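# Refit the band over corner guard around carton

## Task

Get the band back around the carton so it runs squarely around it and passes over the corner guard; when done, the corner guard must sit in its proper spot and the carton must rest flat, not tilted.

## Robot and tools

Robot: two arms, left_arm and right_arm, facing each other across a table. In the scene frame the origin is the table centre, the table top is at z = +0.020 m and +z is up. left_arm's base is at (+0.003, +0.453, +0.144) m, quat_wxyz (+0.703, 0, 0, -0.711); right_arm's is at (-0.002, -0.455, +0.108) m, quat_wxyz (+0.703, 0, 0, +0.711). Arm names do not match image left/right.

Frames: each arm reports its hand pose, velocities and wrist-camera pose in its own base frame. Fixed cameras and the table use the scene frame. Motion offsets are along the current Hand target's own axes. Gripper: fingers point along its +x, close along its y. end_effector_position is the point between the fingers, 3-4 cm back from the tips; only the outer 1.5 cm of each finger face is flat.

Row format (both motion tools): 14 numbers, each in [-1, 1], always for both arms: left_arm dx, dy, dz, rx, ry, rz, opening, then the same seven for right_arm. dx..rz are an offset (not a pose) from that arm's Hand target; 1.0 = 0.6 m or 180 degrees; rx, ry, rz form a single rotation vector. Opening is absolute: +1 fully open (0.080 m), -1 closed; empty fingers touch near -0.78. All six pose numbers at 0 re-commands the current Hand target. A 0 in the opening slot is a real command, so repeat the present opening to leave a gripper alone. Closing fully takes about 0.6 s at least.

execute_actions(actions, cameras): actions is a list of actions; each is a table of up to 15 rows, one per 1/30 s step (a shorter table repeats its final row to fill 15). Every row in an action counts from the Hand target at that action's start, not from the previous row; the next action starts from the new Hand target, so repeating an offset keeps moving. Images appear only if actions is empty or cameras names them (["all"] for all).

move(target, speed, blend, opening_speed, grip_force, blocking, cameras): target is one 14-number row or a list of up to 15 rows, all offsets from the same starting Hand targets. Straight-line paths, shorter rotation, no obstacle avoidance, capped at 10 s. speed: 0.002 to 4.3 m/s (default 0.25), turning up to twice that in rad/s; one value or one per target. blend: corner rounding in m (0 = stop at each). opening_speed: at least 0.2 per second on the opening scale. grip_force: 8 to 34 N per pad, per arm or shared; it persists. blocking=false returns after about 0.5 s while the move continues. The result adds a move: line: done (within 8 mm and 2 degrees), off_target, moving, held, blocked (stopped by something, now holds and presses little), fault; limits=paced means the pose was clipped, limits=held means steps were withheld. Faster moves lag and stray more and strike harder.

wait(seconds 0-10, cameras) lets time pass holding commands. stop(cameras) brakes a running move. zoom_image(camera, region [x0, y0, x1, y1], at most 504x504 px) enlarges part of the newest image of cam_head_left, cam_head_right, cam_high, cam_low, cam_left_wrist or cam_right_wrist (all 896x504). finished_scene(scene) ends the scene irreversibly; call it only when the band, guard and carton are right and stay so untouched.

Results: per arm end_effector_position (m), end_effector_quat_wxyz, velocities, Hand target (last commanded pose after clipping; next offsets count from it), Tool commands, grip_measured (same scale as opening, error up to about 2 mm), Joint positions (last = opening in m), Joint torques and External joint torques (positive toward larger joint value; an outside push that way lowers the external reading), motor temperatures. Velocities can be omitted when joints are within noise.

Controller behaviour: commanded orientation is clipped to within 32 degrees of the measured one each step. Grippers often stop short or tilt, especially far out; check pose after each move and add the missing distance or rotate back. Small moves may fail or go sideways. To grip, command about 0.08 below the grip_measured reading at first contact; less than that grips lighter. To stop pressing on something, command the target back past the gripper.

Avoid: letting anything drop or leave the table; hitting fixed or heavy things; fast contact; arms touching each other or one gripper closing on the other's fingers (the clearance check does not catch grippers or wrist cameras); pulling on camera cables; passing near an arm's own base (go around it). Torque fault limits per arm (N m): waist 18, shoulder 22.3, elbow 22.2, wrist pitch 5.86, wrist yaw 5.84, wrist roll 5.48, held weight included; a fault freezes the arm 10 s. Huge single-step targets can cause an over-speed fault. Holding loads, long reach or pushing at unreachable poses heats motors: MOTOR HOT at 50 °C, fault at 95 °C. Joint ranges (rad): waist -3.054 to 3.054, shoulder 0 to 3.142, elbow 0 to 2.356, wrist pitch -1.571 to 1.571, wrist yaw -1.571 to 1.571, wrist roll -3.142 to 3.142. Loose objects may get nudged occasionally. Camera calibrations are approximate (fixed cameras off by up to a few degrees and millimetres).

Each tool is called after "Call:" in YAML: its name, and indented under it one key for each argument.

## Session

Call:
execute_actions:
  actions: []

Scene clock: 0.00 s.
left_arm: end_effector_position=(+0.2602, +0.1337, +0.2606) grip_measured=+1.000 end_effector_quat_wxyz=(+0.864, +0.024, +0.503, -0.026) | right_arm: end_effector_position=(+0.1143, -0.2109, +0.1103) grip_measured=+1.000 end_effector_quat_wxyz=(+0.916, +0.224, +0.328, -0.052)
Joint positions: left_arm=[0.634 1.374 1.503 -1.284 0.314 0.64 0.08] | right_arm=[-1.584 1.462 0.839 -1.046 -0.893 -1.196 0.08]
Joint velocities: within noise
Joint torques (N m): no reading
External joint torques (N m): no reading
Motor temperatures (°C): left_arm=[33 29 34 34 37 34] | right_arm=[29 32 27 40 38 34]
Heat: left arm: hottest wrist yaw 37 °C (+0.0 °C/min); right arm: hottest wrist pitch 40 °C (+0.0 °C/min).
Hand target: left_arm +0.2604, +0.1336, +0.2628; +0.865, +0.026, +0.500, -0.025 | right_arm +0.1145, -0.2118, +0.1120; +0.918, +0.221, +0.326, -0.053
Tool commands: left_gripper/opening=+1.0 right_gripper/opening=+1.0

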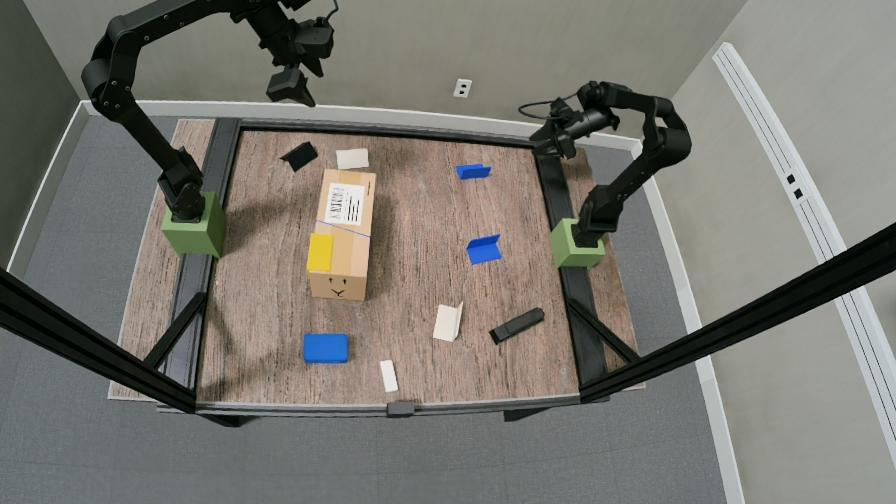

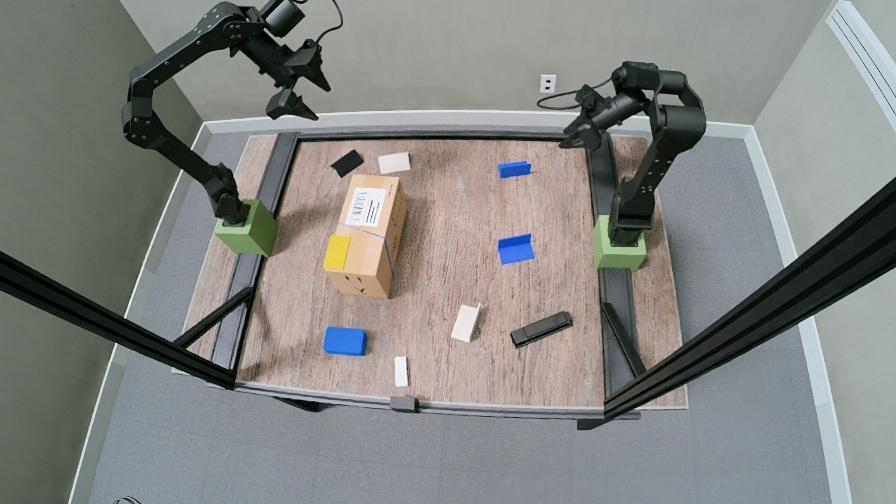

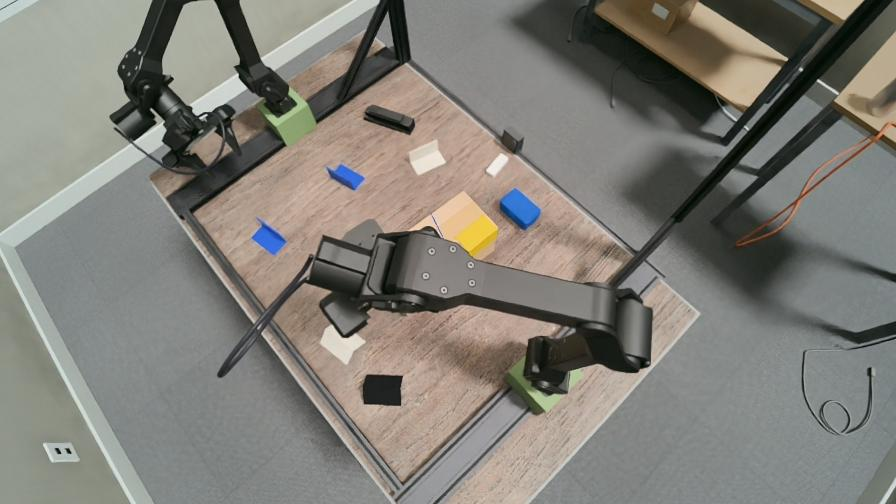

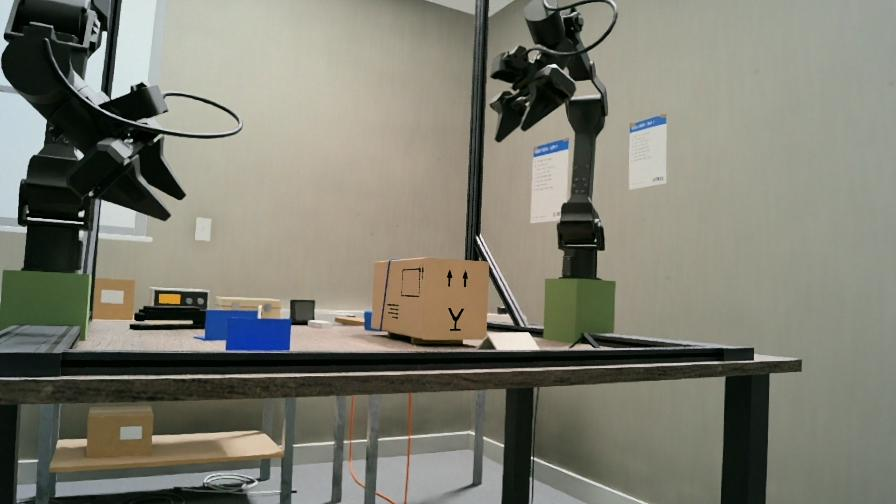

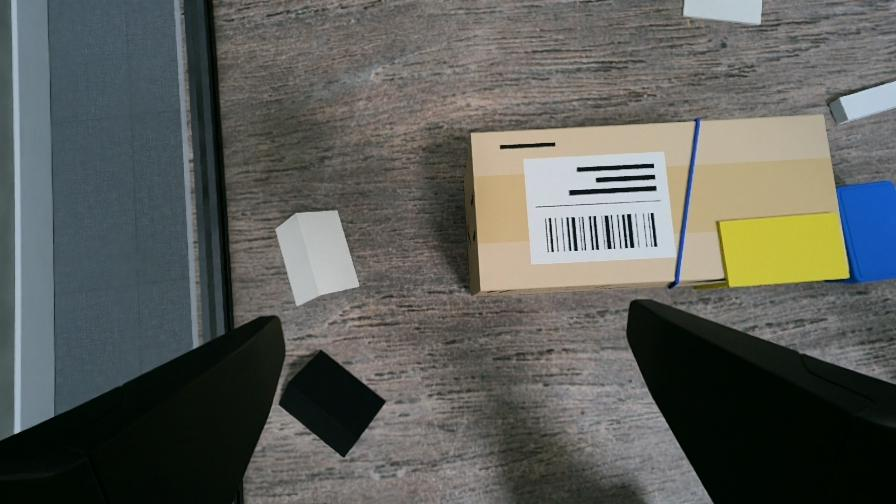

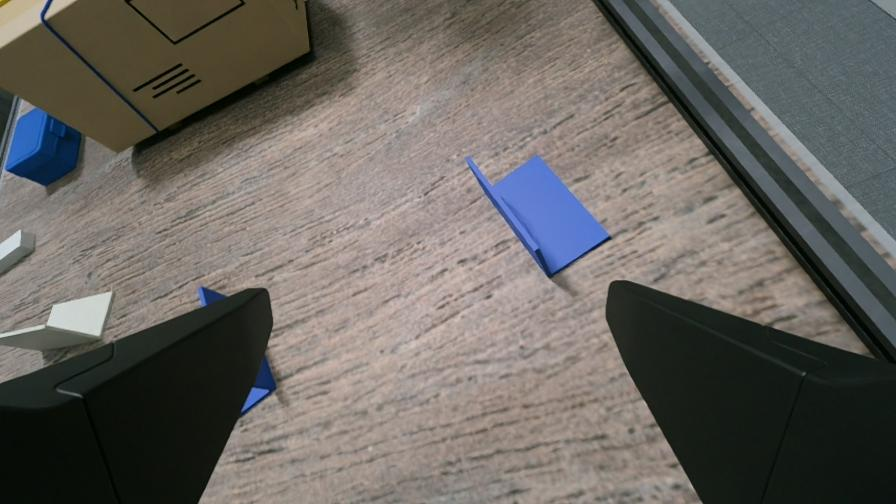

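Call:
zoom_image:
  camera: "cam_head_left"
  region: [270, 140, 420, 310]

Call:
zoom_image:
  camera: "cam_head_right"
  region: [300, 140, 440, 310]

Call:
zoom_image:
  camera: "cam_low"
  region: [340, 230, 560, 370]

Call:
zoom_image:
  camera: "cam_left_wrist"
  region: [450, 90, 896, 320]

Call:
zoom_image:
  camera: "cam_high"
  region: [380, 160, 560, 290]

Call:
zoom_image:
  camera: "cam_right_wrist"
  region: [0, 0, 360, 240]

Scaled by 2.965.

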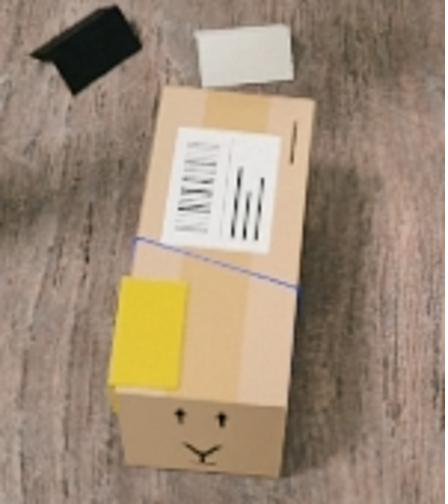

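Scaled by 2.965.

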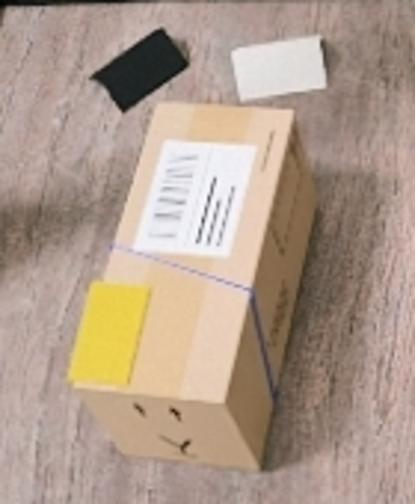

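Scaled by 2.291.

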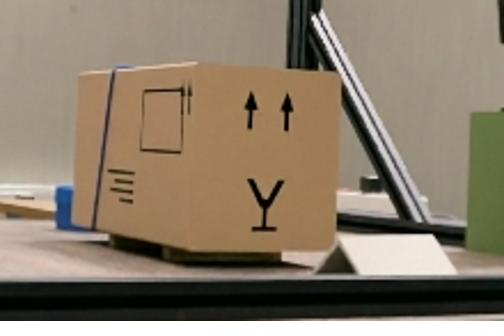

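Scaled by 1.130.

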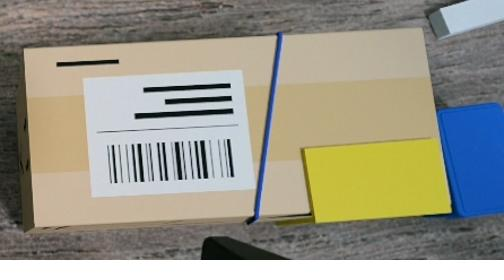

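Scaled by 2.800.

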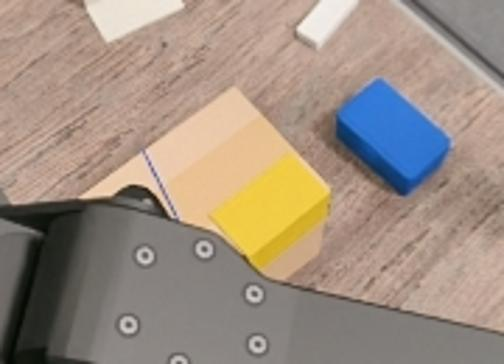

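Scaled by 1.400.

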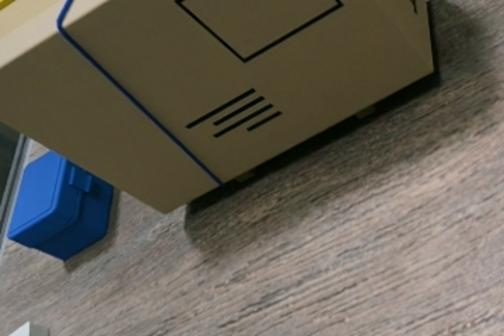

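Call:
move:
  target: [0.0072,-0.2317,-0.1213,-0.0214,-0.0834,0.0084,1.0, 0.2095,0.4383,-0.0762,-0.1462,-0.1316,0.0153,1.0]
  speed: 0.25
  cameras: ["all"]

Scene clock: 137.33 s.
left_arm: end_effector_position=(+0.2085, +0.0338, +0.2321) grip_measured=+1.000 end_effector_quat_wxyz=(+0.910, +0.005, +0.413, -0.007) | right_arm: end_effector_position=(+0.1896, -0.0545, +0.1046) grip_measured=+1.000 end_effector_quat_wxyz=(+0.971, +0.095, +0.218, +0.028)
Joint positions: left_arm=[0.309 0.823 0.993 -1.049 0.209 0.252 0.08] | right_arm=[-0.91 0.467 0.185 -0.435 -0.883 -0.375 0.08]
Joint torques (N m): left_arm=[-0.25 -1.76 3.67 1.19 -0.03 0] | right_arm=[-0.28 0.53 7.3 0.85 -0.53 -0.06]
External joint torques (N m): left_arm=[-0.26 -0.82 -2.25 -0.07 -0.13 0] | right_arm=[-0.27 0.34 1.08 -0.38 -0.22 -0.06]
Motor temperatures (°C): left_arm=[32 34 38 35 36 34] | right_arm=[29 35 31 39 38 33]
Heat: left arm: hottest elbow 38 °C (+0.0 °C/min); right arm: hottest wrist pitch 39 °C (+0.0 °C/min).
Hand target: left_arm +0.2076, +0.0333, +0.2306; +0.911, +0.006, +0.413, -0.006 (not the last commanded pose) | right_arm +0.1900, -0.0550, +0.1072; +0.972, +0.093, +0.215, +0.029 (not the last commanded pose)
Off the commanded pose: left_arm 0.040 m, 4 deg | right_arm 0.121 m, 15 deg.
move: held (right_arm; a check stopped the path), off_target (left_arm; braked when a check withheld steps of right_arm); limits=held
pose unreachable (right arm): on one or more control steps of this call, first in action 0 (counted from 0), this arm could not follow its commanded pose, so it was not sent that pose on those steps. It may still have moved: this result reports where it is.
cause: moving toward the commanded pose would bring two parts of the arm too close to each other (joints 3 (elbow) to 5 (wrist yaw) lie between them).
camera_calibration:
cam_left_wrist: T_world_to_cam=[[-0.056452, -0.998325, -0.0126661, 0.0534709], [-0.935786, 0.0573292, -0.347875, 0.302884], [0.348019, -0.00778545, -0.937455, 0.222895], [0, 0, 0, 1]] pos_world=[0.208881, 0.0377526, 0.314998]
cam_right_wrist: T_world_to_cam=[[-0.0342177, -0.98297, -0.180552, -0.0269216], [-0.72485, 0.148784, -0.672648, 0.240761], [0.688056, 0.107856, -0.717597, 0.0320888], [0, 0, 0, 1]] pos_world=[0.151516, -0.0657456, 0.180114]

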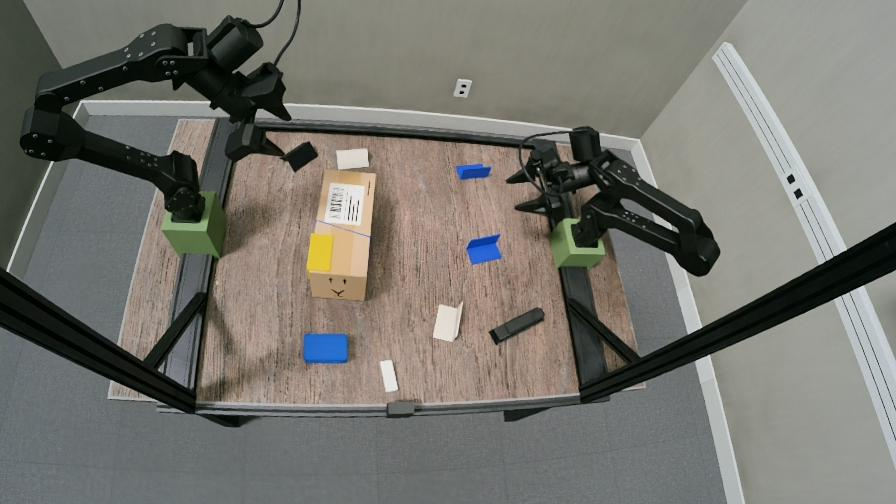

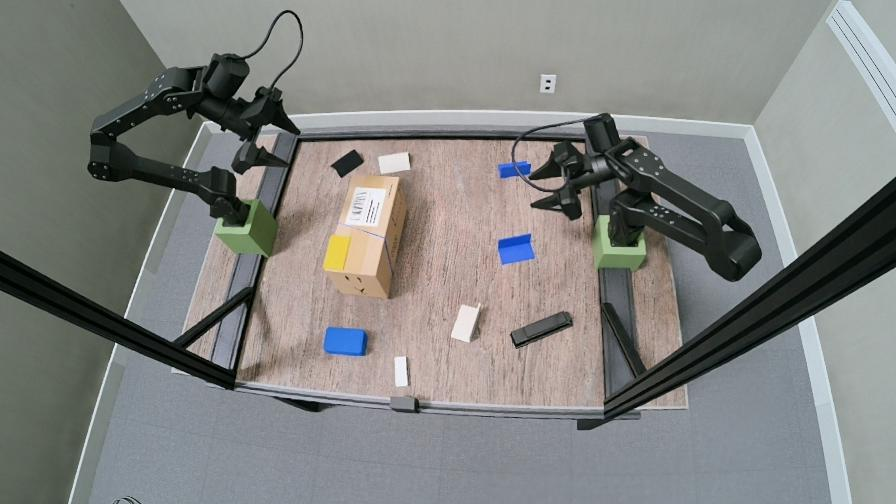

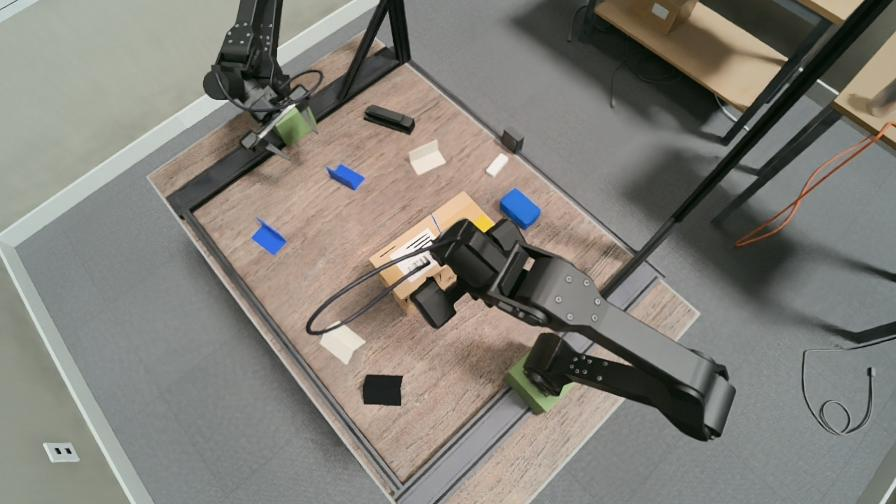

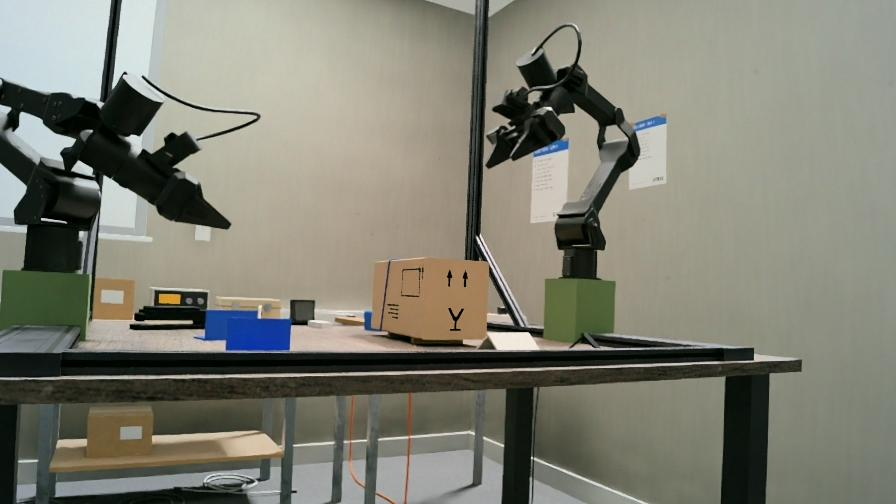

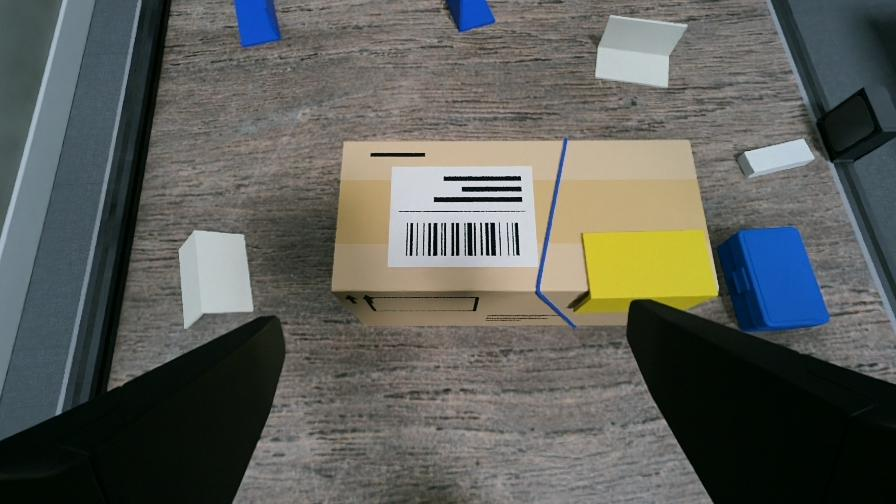

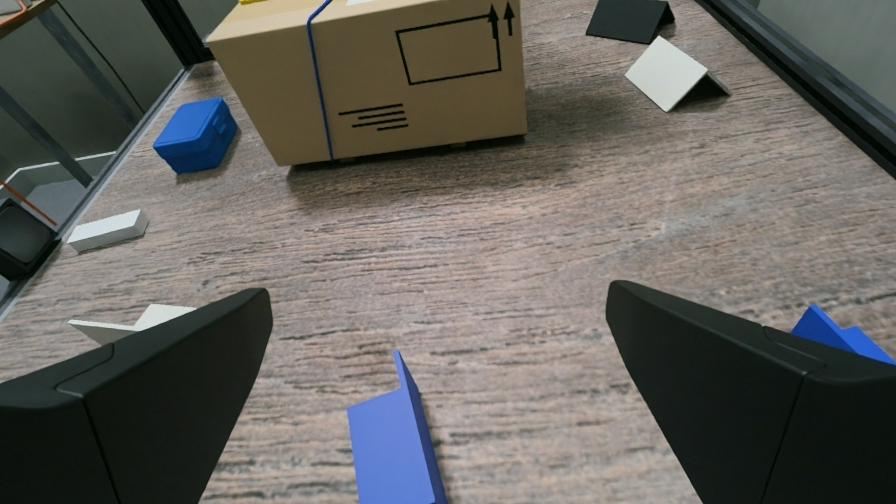

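Call:
zoom_image:
  camera: "cam_left_wrist"
  region: [460, 120, 760, 340]

Call:
zoom_image:
  camera: "cam_right_wrist"
  region: [200, 0, 540, 190]

Call:
zoom_image:
  camera: "cam_left_wrist"
  region: [320, 120, 560, 340]

Scaled by 1.680.

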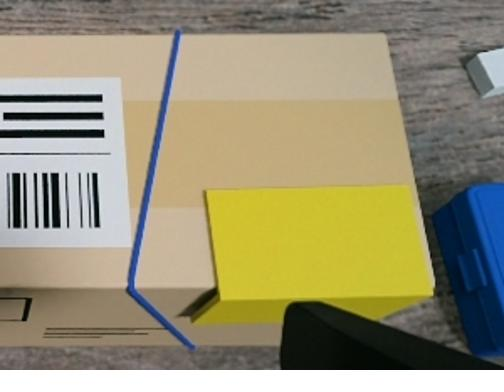

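Scaled by 1.482.

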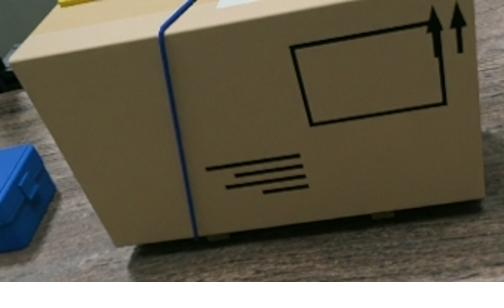

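Scaled by 2.100.

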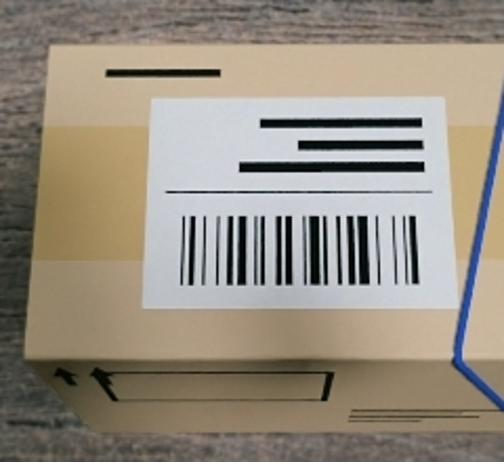

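Call:
move:
  target: [0.2281,-0.0878,-0.1115,0.0097,0.0623,-0.0093,-0.1, 0,0,0,0,0,0,1.0]
  speed: 0.2
  cameras: ["all"]

Scene clock: 272.93 s.
left_arm: end_effector_position=(+0.2482, -0.0191, +0.0871) grip_measured=-0.097 end_effector_quat_wxyz=(+0.868, +0.013, +0.495, -0.026) | right_arm: end_effector_position=(+0.1896, -0.0545, +0.1046) grip_measured=+1.000 end_effector_quat_wxyz=(+0.971, +0.095, +0.218, +0.028)
Joint positions: left_arm=[-0.083 1.069 0.589 -0.557 -0.01 -0.022 0.031] | right_arm=[-0.91 0.467 0.185 -0.435 -0.883 -0.375 0.08]
Joint torques (N m): left_arm=[-0.23 -2.1 3.82 1.01 -0.15 -0.02] | right_arm=[-0.26 0.53 7.31 0.85 -0.53 -0.08]
External joint torques (N m): left_arm=[-0.24 0.45 -2.2 -0.06 -0.13 -0.02] | right_arm=[-0.27 0.36 1.08 -0.38 -0.21 -0.08]
Motor temperatures (°C): left_arm=[32 30 36 39 35 33] | right_arm=[29 30 38 42 37 33]
Heat: left arm: hottest wrist pitch 39 °C (+0.0 °C/min); right arm: hottest wrist pitch 42 °C (+0.0 °C/min).
Hand target: left_arm +0.2466, -0.0191, +0.0832; +0.866, +0.015, +0.500, -0.025 | right_arm +0.1900, -0.0550, +0.1071; +0.972, +0.093, +0.215, +0.029
Off the commanded pose: left_arm 0.004 m, 1 deg | right_arm 0.003 m, 0 deg.
move: done
camera_calibration:
cam_left_wrist: T_world_to_cam=[[-0.0990425, -0.995083, 0.00106464, 0.0106383], [-0.98055, 0.0974137, -0.170389, 0.289051], [0.169447, -0.0179196, -0.985376, 0.121036], [0, 0, 0, 1]] pos_world=[0.263974, -0.0154026, 0.168506]
cam_right_wrist: T_world_to_cam=[[-0.0342763, -0.98292, -0.180814, -0.0269757], [-0.725054, 0.148974, -0.672386, 0.240779], [0.687838, 0.108053, -0.717776, 0.0320372], [0, 0, 0, 1]] pos_world=[0.151617, -0.0658465, 0.180015]

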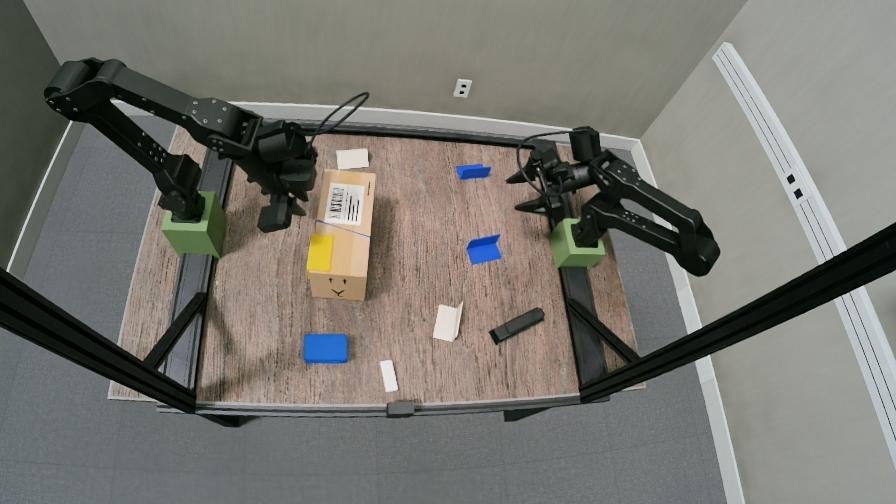

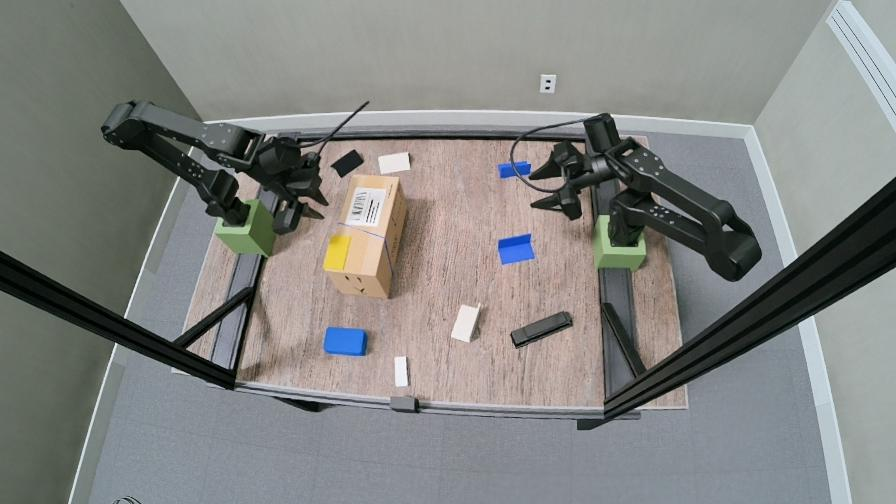

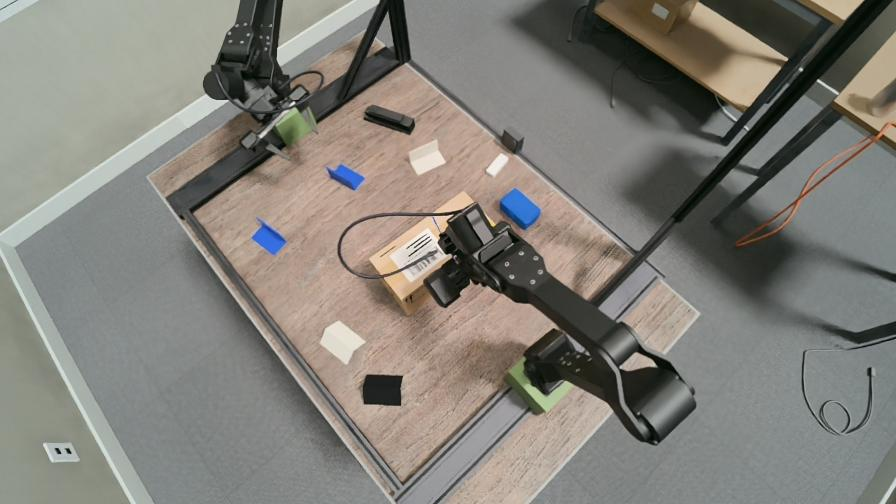

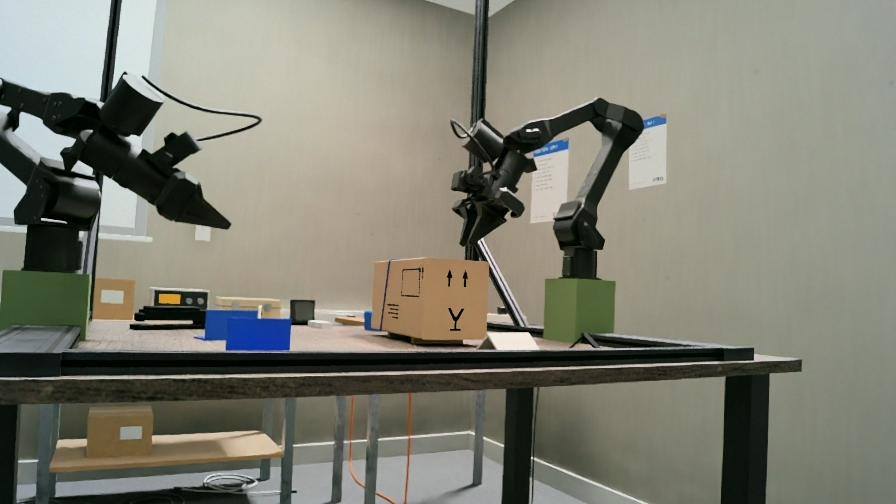

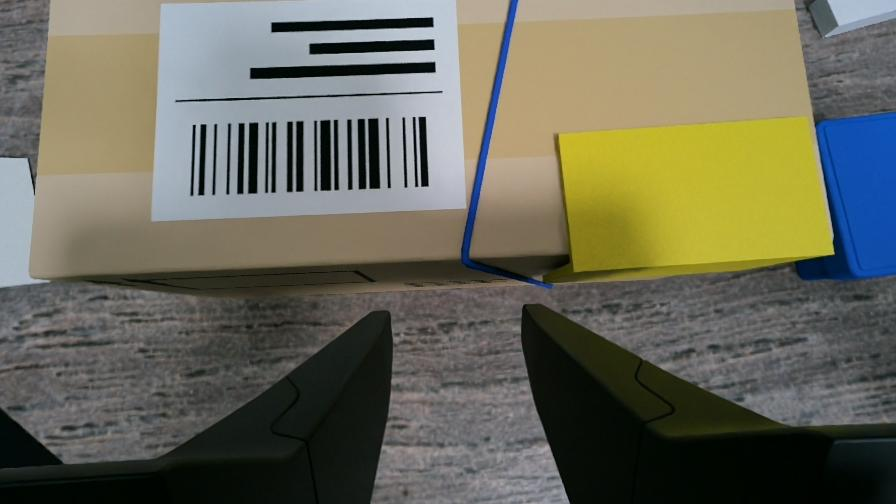

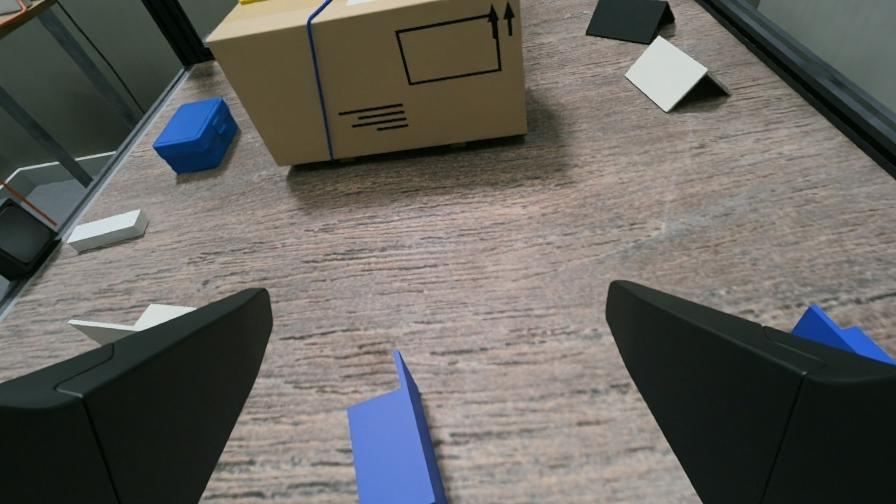

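Call:
zoom_image:
  camera: "cam_left_wrist"
  region: [400, 160, 680, 330]

Scaled by 1.800.

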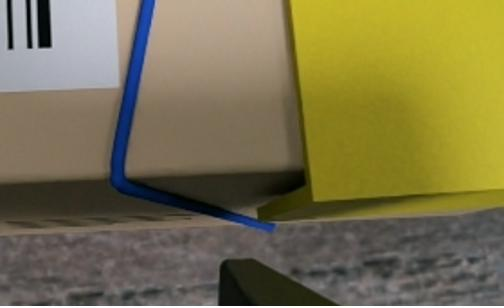

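Call:
move:
  target: [0.0367,-0.0083,-0.005,0,0,0,-0.3, 0,0,0,0,0,0,1.0]
  speed: 0.08
  cameras: ["cam_left_wrist"]

Call:
zoom_image:
  camera: "cam_left_wrist"
  region: [350, 180, 630, 340]

Scene clock: 304.57 s.
left_arm: end_effector_position=(+0.2568, -0.0246, +0.0668) grip_measured=-0.297 end_effector_quat_wxyz=(+0.868, +0.013, +0.495, -0.026) | right_arm: end_effector_position=(+0.1896, -0.0545, +0.1046) grip_measured=+1.000 end_effector_quat_wxyz=(+0.971, +0.095, +0.218, +0.028)
Joint positions: left_arm=[-0.109 1.145 0.543 -0.434 -0.023 -0.045 0.022] | right_arm=[-0.91 0.467 0.185 -0.435 -0.883 -0.375 0.08]
Joint torques (N m): left_arm=[-0.27 -2.27 3.6 1.01 -0.15 -0.02] | right_arm=[-0.22 0.5 7.28 0.85 -0.52 -0.05]
External joint torques (N m): left_arm=[-0.25 0.68 -2.42 -0.12 -0.13 -0.02] | right_arm=[-0.21 0.34 1.02 -0.39 -0.21 -0.05]
Heat: left arm: hottest wrist pitch 38 °C (-1.0 °C/min); right arm: hottest wrist pitch 42 °C (+0.0 °C/min).
Hand target: left_arm +0.2547, -0.0246, +0.0627; +0.866, +0.015, +0.500, -0.025 | right_arm +0.1900, -0.0550, +0.1071; +0.972, +0.093, +0.215, +0.029
Off the commanded pose: left_arm 0.005 m, 1 deg | right_arm 0.003 m, 0 deg.
move: done
camera_calibration:
cam_left_wrist: T_world_to_cam=[[-0.0991524, -0.995071, 0.00158069, 0.00588488], [-0.980418, 0.0974205, -0.17114, 0.294529], [0.170142, -0.0185187, -0.985245, 0.0991719], [0, 0, 0, 1]] pos_world=[0.272471, -0.0210007, 0.148105]
Images, in order (width x height): cam_left_wrist 896x504.

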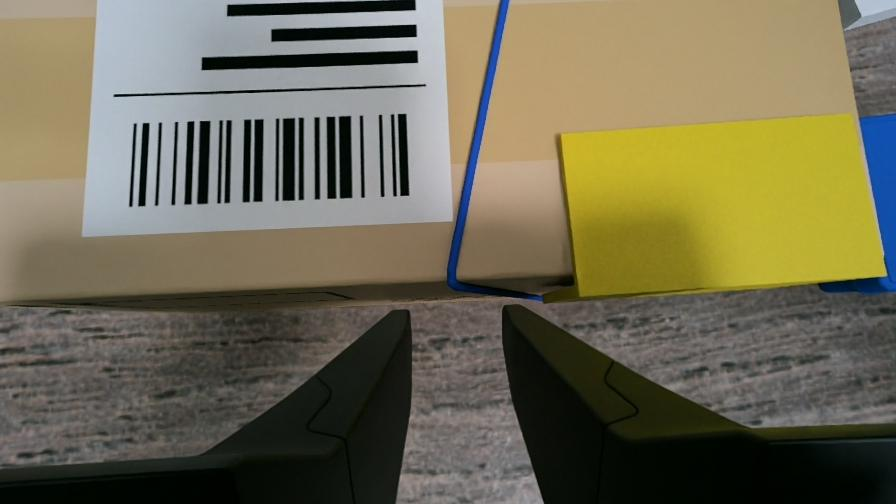

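Scaled by 1.800.

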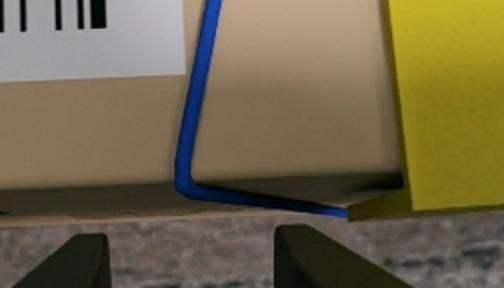

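Call:
move:
  target: [0.0183,0.001,-0.002,0,0,0,-0.3, 0,0,0,0,0,0,1.0]
  speed: 0.05
  cameras: ["cam_left_wrist"]

Call:
zoom_image:
  camera: "cam_left_wrist"
  region: [350, 200, 630, 360]

Scene clock: 316.93 s.
left_arm: end_effector_position=(+0.2614, -0.0251, +0.0567) grip_measured=-0.297 end_effector_quat_wxyz=(+0.868, +0.013, +0.495, -0.026) | right_arm: end_effector_position=(+0.1896, -0.0545, +0.1046) grip_measured=+1.000 end_effector_quat_wxyz=(+0.971, +0.095, +0.218, +0.028)
Joint positions: left_arm=[-0.109 1.189 0.524 -0.371 -0.023 -0.045 0.022] | right_arm=[-0.91 0.467 0.185 -0.435 -0.883 -0.375 0.08]
Joint torques (N m): left_arm=[0.13 -2.52 3.48 1.01 -0.08 0.1] | right_arm=[-0.26 0.54 7.26 0.85 -0.53 -0.06]
External joint torques (N m): left_arm=[0.13 0.56 -2.28 -0.08 -0.06 0.1] | right_arm=[-0.26 0.39 1 -0.38 -0.21 -0.06]
Heat: left arm: hottest wrist pitch 38 °C (-1.0 °C/min); right arm: hottest wrist pitch 42 °C (+0.0 °C/min).
Hand target: left_arm +0.2593, -0.0243, +0.0527; +0.866, +0.015, +0.500, -0.025 | right_arm +0.1900, -0.0550, +0.1071; +0.972, +0.093, +0.215, +0.029
Off the commanded pose: left_arm 0.005 m, 1 deg | right_arm 0.003 m, 0 deg.
move: done
camera_calibration:
cam_left_wrist: T_world_to_cam=[[-0.0990517, -0.995081, 0.00156879, 0.00583281], [-0.980375, 0.0973176, -0.171445, 0.297386], [0.170449, -0.0185199, -0.985192, 0.0883366], [0, 0, 0, 1]] pos_world=[0.27707, -0.0215007, 0.138005]
Images, in order (width x height): cam_left_wrist 896x504.

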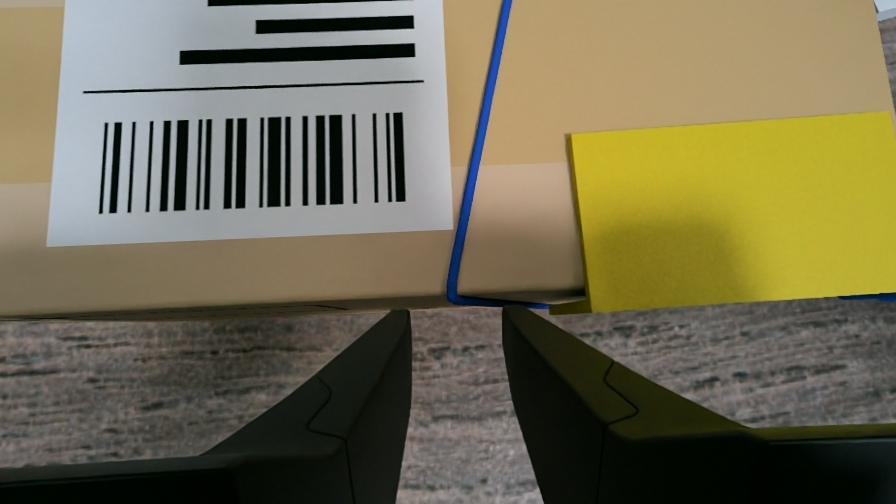

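Scaled by 1.800.

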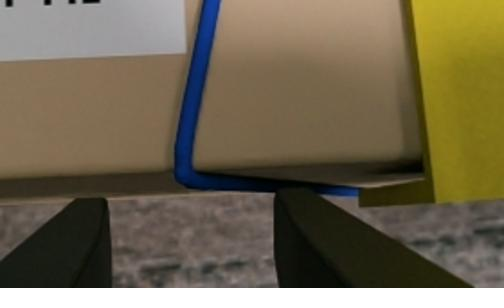

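Call:
move:
  target: [0.0083,0.0017,0,0,0,0,-0.3, 0,0,0,0,0,0,1.0]
  speed: 0.04
  cameras: ["cam_left_wrist"]

Call:
zoom_image:
  camera: "cam_left_wrist"
  region: [350, 220, 630, 380]

Scene clock: 336.37 s.
left_arm: end_effector_position=(+0.2639, -0.0242, +0.0523) grip_measured=-0.297 end_effector_quat_wxyz=(+0.868, +0.014, +0.495, -0.025) | right_arm: end_effector_position=(+0.1896, -0.0545, +0.1046) grip_measured=+1.000 end_effector_quat_wxyz=(+0.971, +0.095, +0.218, +0.028)
Joint positions: left_arm=[-0.105 1.212 0.518 -0.343 -0.023 -0.04 0.022] | right_arm=[-0.91 0.467 0.185 -0.435 -0.883 -0.375 0.08]
Joint torques (N m): left_arm=[0.23 -2.54 3.44 0.98 0.01 0.1] | right_arm=[-0.26 0.49 7.32 0.87 -0.52 -0.06]
External joint torques (N m): left_arm=[0.24 0.66 -2.34 -0.12 0.03 0.1] | right_arm=[-0.27 0.33 1.1 -0.36 -0.21 -0.05]
Heat: left arm: hottest wrist pitch 39 °C (+0.0 °C/min); right arm: hottest wrist pitch 42 °C (+0.0 °C/min).
Hand target: left_arm +0.2617, -0.0233, +0.0483; +0.866, +0.015, +0.500, -0.025 | right_arm +0.1900, -0.0550, +0.1071; +0.972, +0.093, +0.215, +0.029
Off the commanded pose: left_arm 0.005 m, 1 deg | right_arm 0.003 m, 0 deg.
move: done
camera_calibration:
cam_left_wrist: T_world_to_cam=[[-0.0984499, -0.995142, -0.000771703, 0.00701888], [-0.980404, 0.0971249, -0.171388, 0.299018], [0.170631, -0.0161166, -0.985203, 0.0836913], [0, 0, 0, 1]] pos_world=[0.279569, -0.0207085, 0.133707]
Images, in order (width x height): cam_left_wrist 896x504.

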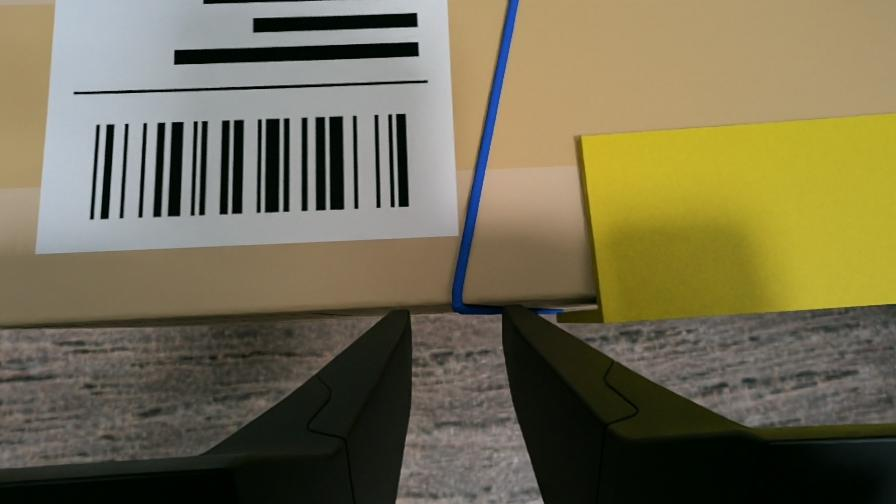

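Scaled by 1.800.

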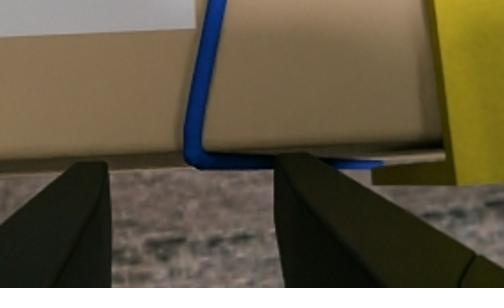

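Call:
move:
  target: [0.005,0.0,0.005,0,0,0,-0.3, 0,0,0,0,0,0,1.0]
  speed: 0.04
  cameras: ["cam_left_wrist","cam_low"]

Call:
zoom_image:
  camera: "cam_left_wrist"
  region: [350, 220, 630, 380]

Call:
zoom_image:
  camera: "cam_low"
  region: [340, 190, 540, 350]

Scene clock: 352.40 s.
left_arm: end_effector_position=(+0.2654, -0.0241, +0.0482) grip_measured=-0.297 end_effector_quat_wxyz=(+0.866, +0.015, +0.499, -0.025) | right_arm: end_effector_position=(+0.1896, -0.0545, +0.1046) grip_measured=+1.000 end_effector_quat_wxyz=(+0.971, +0.095, +0.218, +0.028)
Joint positions: left_arm=[-0.104 1.235 0.518 -0.328 -0.023 -0.039 0.022] | right_arm=[-0.91 0.467 0.185 -0.435 -0.883 -0.375 0.08]
Joint torques (N m): left_arm=[0.25 -2.65 4.41 1 0.02 0.11] | right_arm=[-0.22 0.51 7.27 0.85 -0.53 -0.06]
External joint torques (N m): left_arm=[0.22 0.57 -1.18 -0.05 0.05 0.11] | right_arm=[-0.23 0.32 1.06 -0.37 -0.21 -0.06]
Heat: left arm: hottest wrist pitch 38 °C (+0.0 °C/min); right arm: hottest wrist pitch 42 °C (+0.0 °C/min).
Hand target: left_arm +0.2658, -0.0236, +0.0472; +0.866, +0.015, +0.500, -0.025 | right_arm +0.1900, -0.0550, +0.1071; +0.972, +0.093, +0.215, +0.029
Off the commanded pose: left_arm 0.001 m, 0 deg | right_arm 0.003 m, 0 deg.
move: done
camera_calibration:
cam_left_wrist: T_world_to_cam=[[-0.0987226, -0.995114, -0.00136806, 0.00728559], [-0.981832, 0.0976286, -0.162708, 0.299766], [0.162047, -0.0147198, -0.986673, 0.0817197], [0, 0, 0, 1]] pos_world=[0.281797, -0.0208128, 0.129415]
Images, in order (width x height): cam_low 896x504, cam_left_wrist 896x504.

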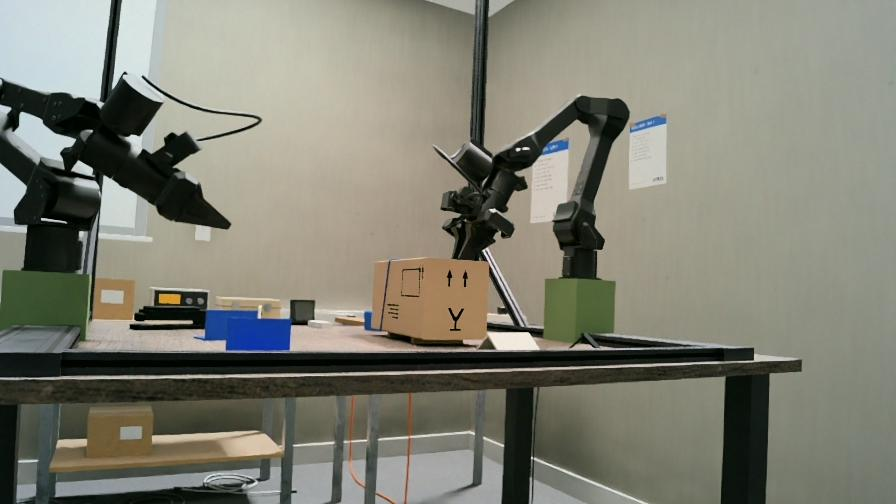

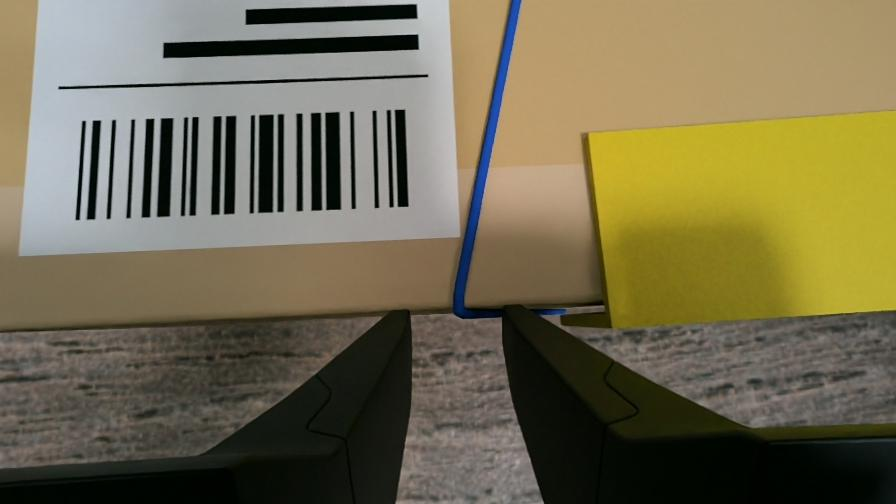

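Scaled by 1.800.

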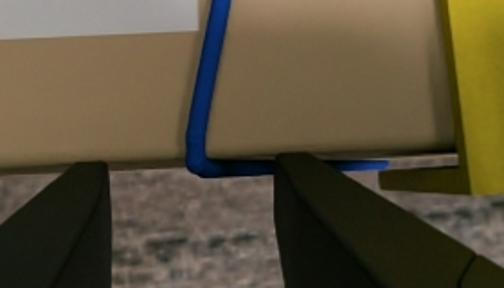

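Scaled by 2.520.

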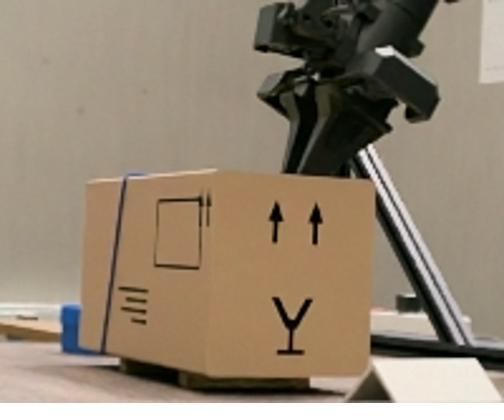

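Call:
move:
  target: [0.005,0.0,0.002,0,0,0,-0.3, 0,0,0,0,0,0,1.0]
  speed: 0.03
  cameras: ["cam_left_wrist"]

Call:
zoom_image:
  camera: "cam_left_wrist"
  region: [350, 220, 630, 380]

Scene clock: 364.37 s.
left_arm: end_effector_position=(+0.2664, -0.0241, +0.0470) grip_measured=-0.297 end_effector_quat_wxyz=(+0.866, +0.015, +0.499, -0.025) | right_arm: end_effector_position=(+0.1896, -0.0545, +0.1046) grip_measured=+1.000 end_effector_quat_wxyz=(+0.971, +0.095, +0.218, +0.028)
Joint positions: left_arm=[-0.103 1.243 0.518 -0.32 -0.023 -0.039 0.022] | right_arm=[-0.91 0.467 0.185 -0.435 -0.883 -0.375 0.08]
Joint torques (N m): left_arm=[0.27 -1.74 4.59 1.51 0.03 0.11] | right_arm=[-0.25 0.47 7.27 0.86 -0.52 -0.06]
External joint torques (N m): left_arm=[0.27 1.58 -1.07 0.42 0.05 0.1] | right_arm=[-0.26 0.3 1.01 -0.37 -0.2 -0.05]
Heat: left arm: hottest wrist pitch 39 °C (+1.0 °C/min); right arm: hottest wrist pitch 42 °C (+0.0 °C/min).
Hand target: left_arm +0.2684, -0.0238, +0.0452; +0.866, +0.015, +0.500, -0.025 | right_arm +0.1900, -0.0550, +0.1071; +0.972, +0.093, +0.215, +0.029
Off the commanded pose: left_arm 0.003 m, 0 deg | right_arm 0.003 m, 0 deg.
move: done
camera_calibration:
cam_left_wrist: T_world_to_cam=[[-0.0986663, -0.995119, -0.00159091, 0.00740436], [-0.981953, 0.0976198, -0.161985, 0.300594], [0.161349, -0.0144202, -0.986792, 0.0805766], [0, 0, 0, 1]] pos_world=[0.282899, -0.0208138, 0.128216]
Images, in order (width x height): cam_left_wrist 896x504.

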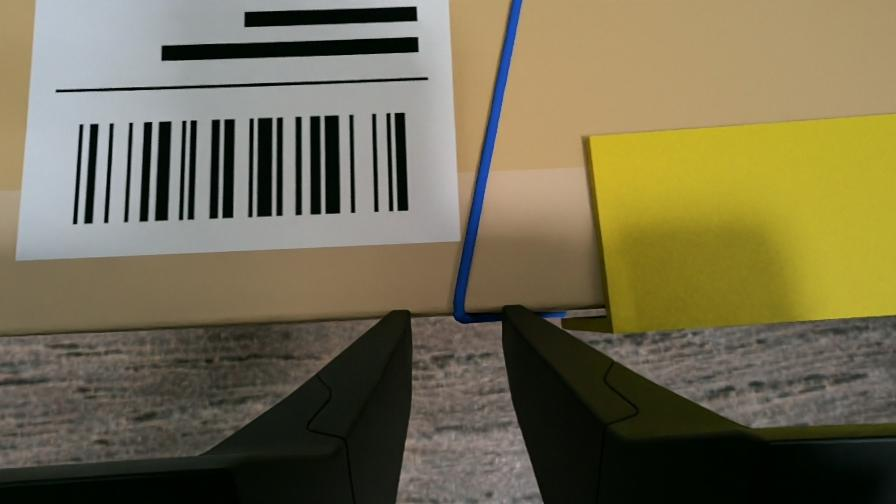

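Scaled by 1.800.

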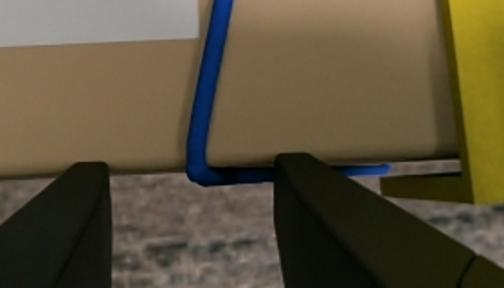

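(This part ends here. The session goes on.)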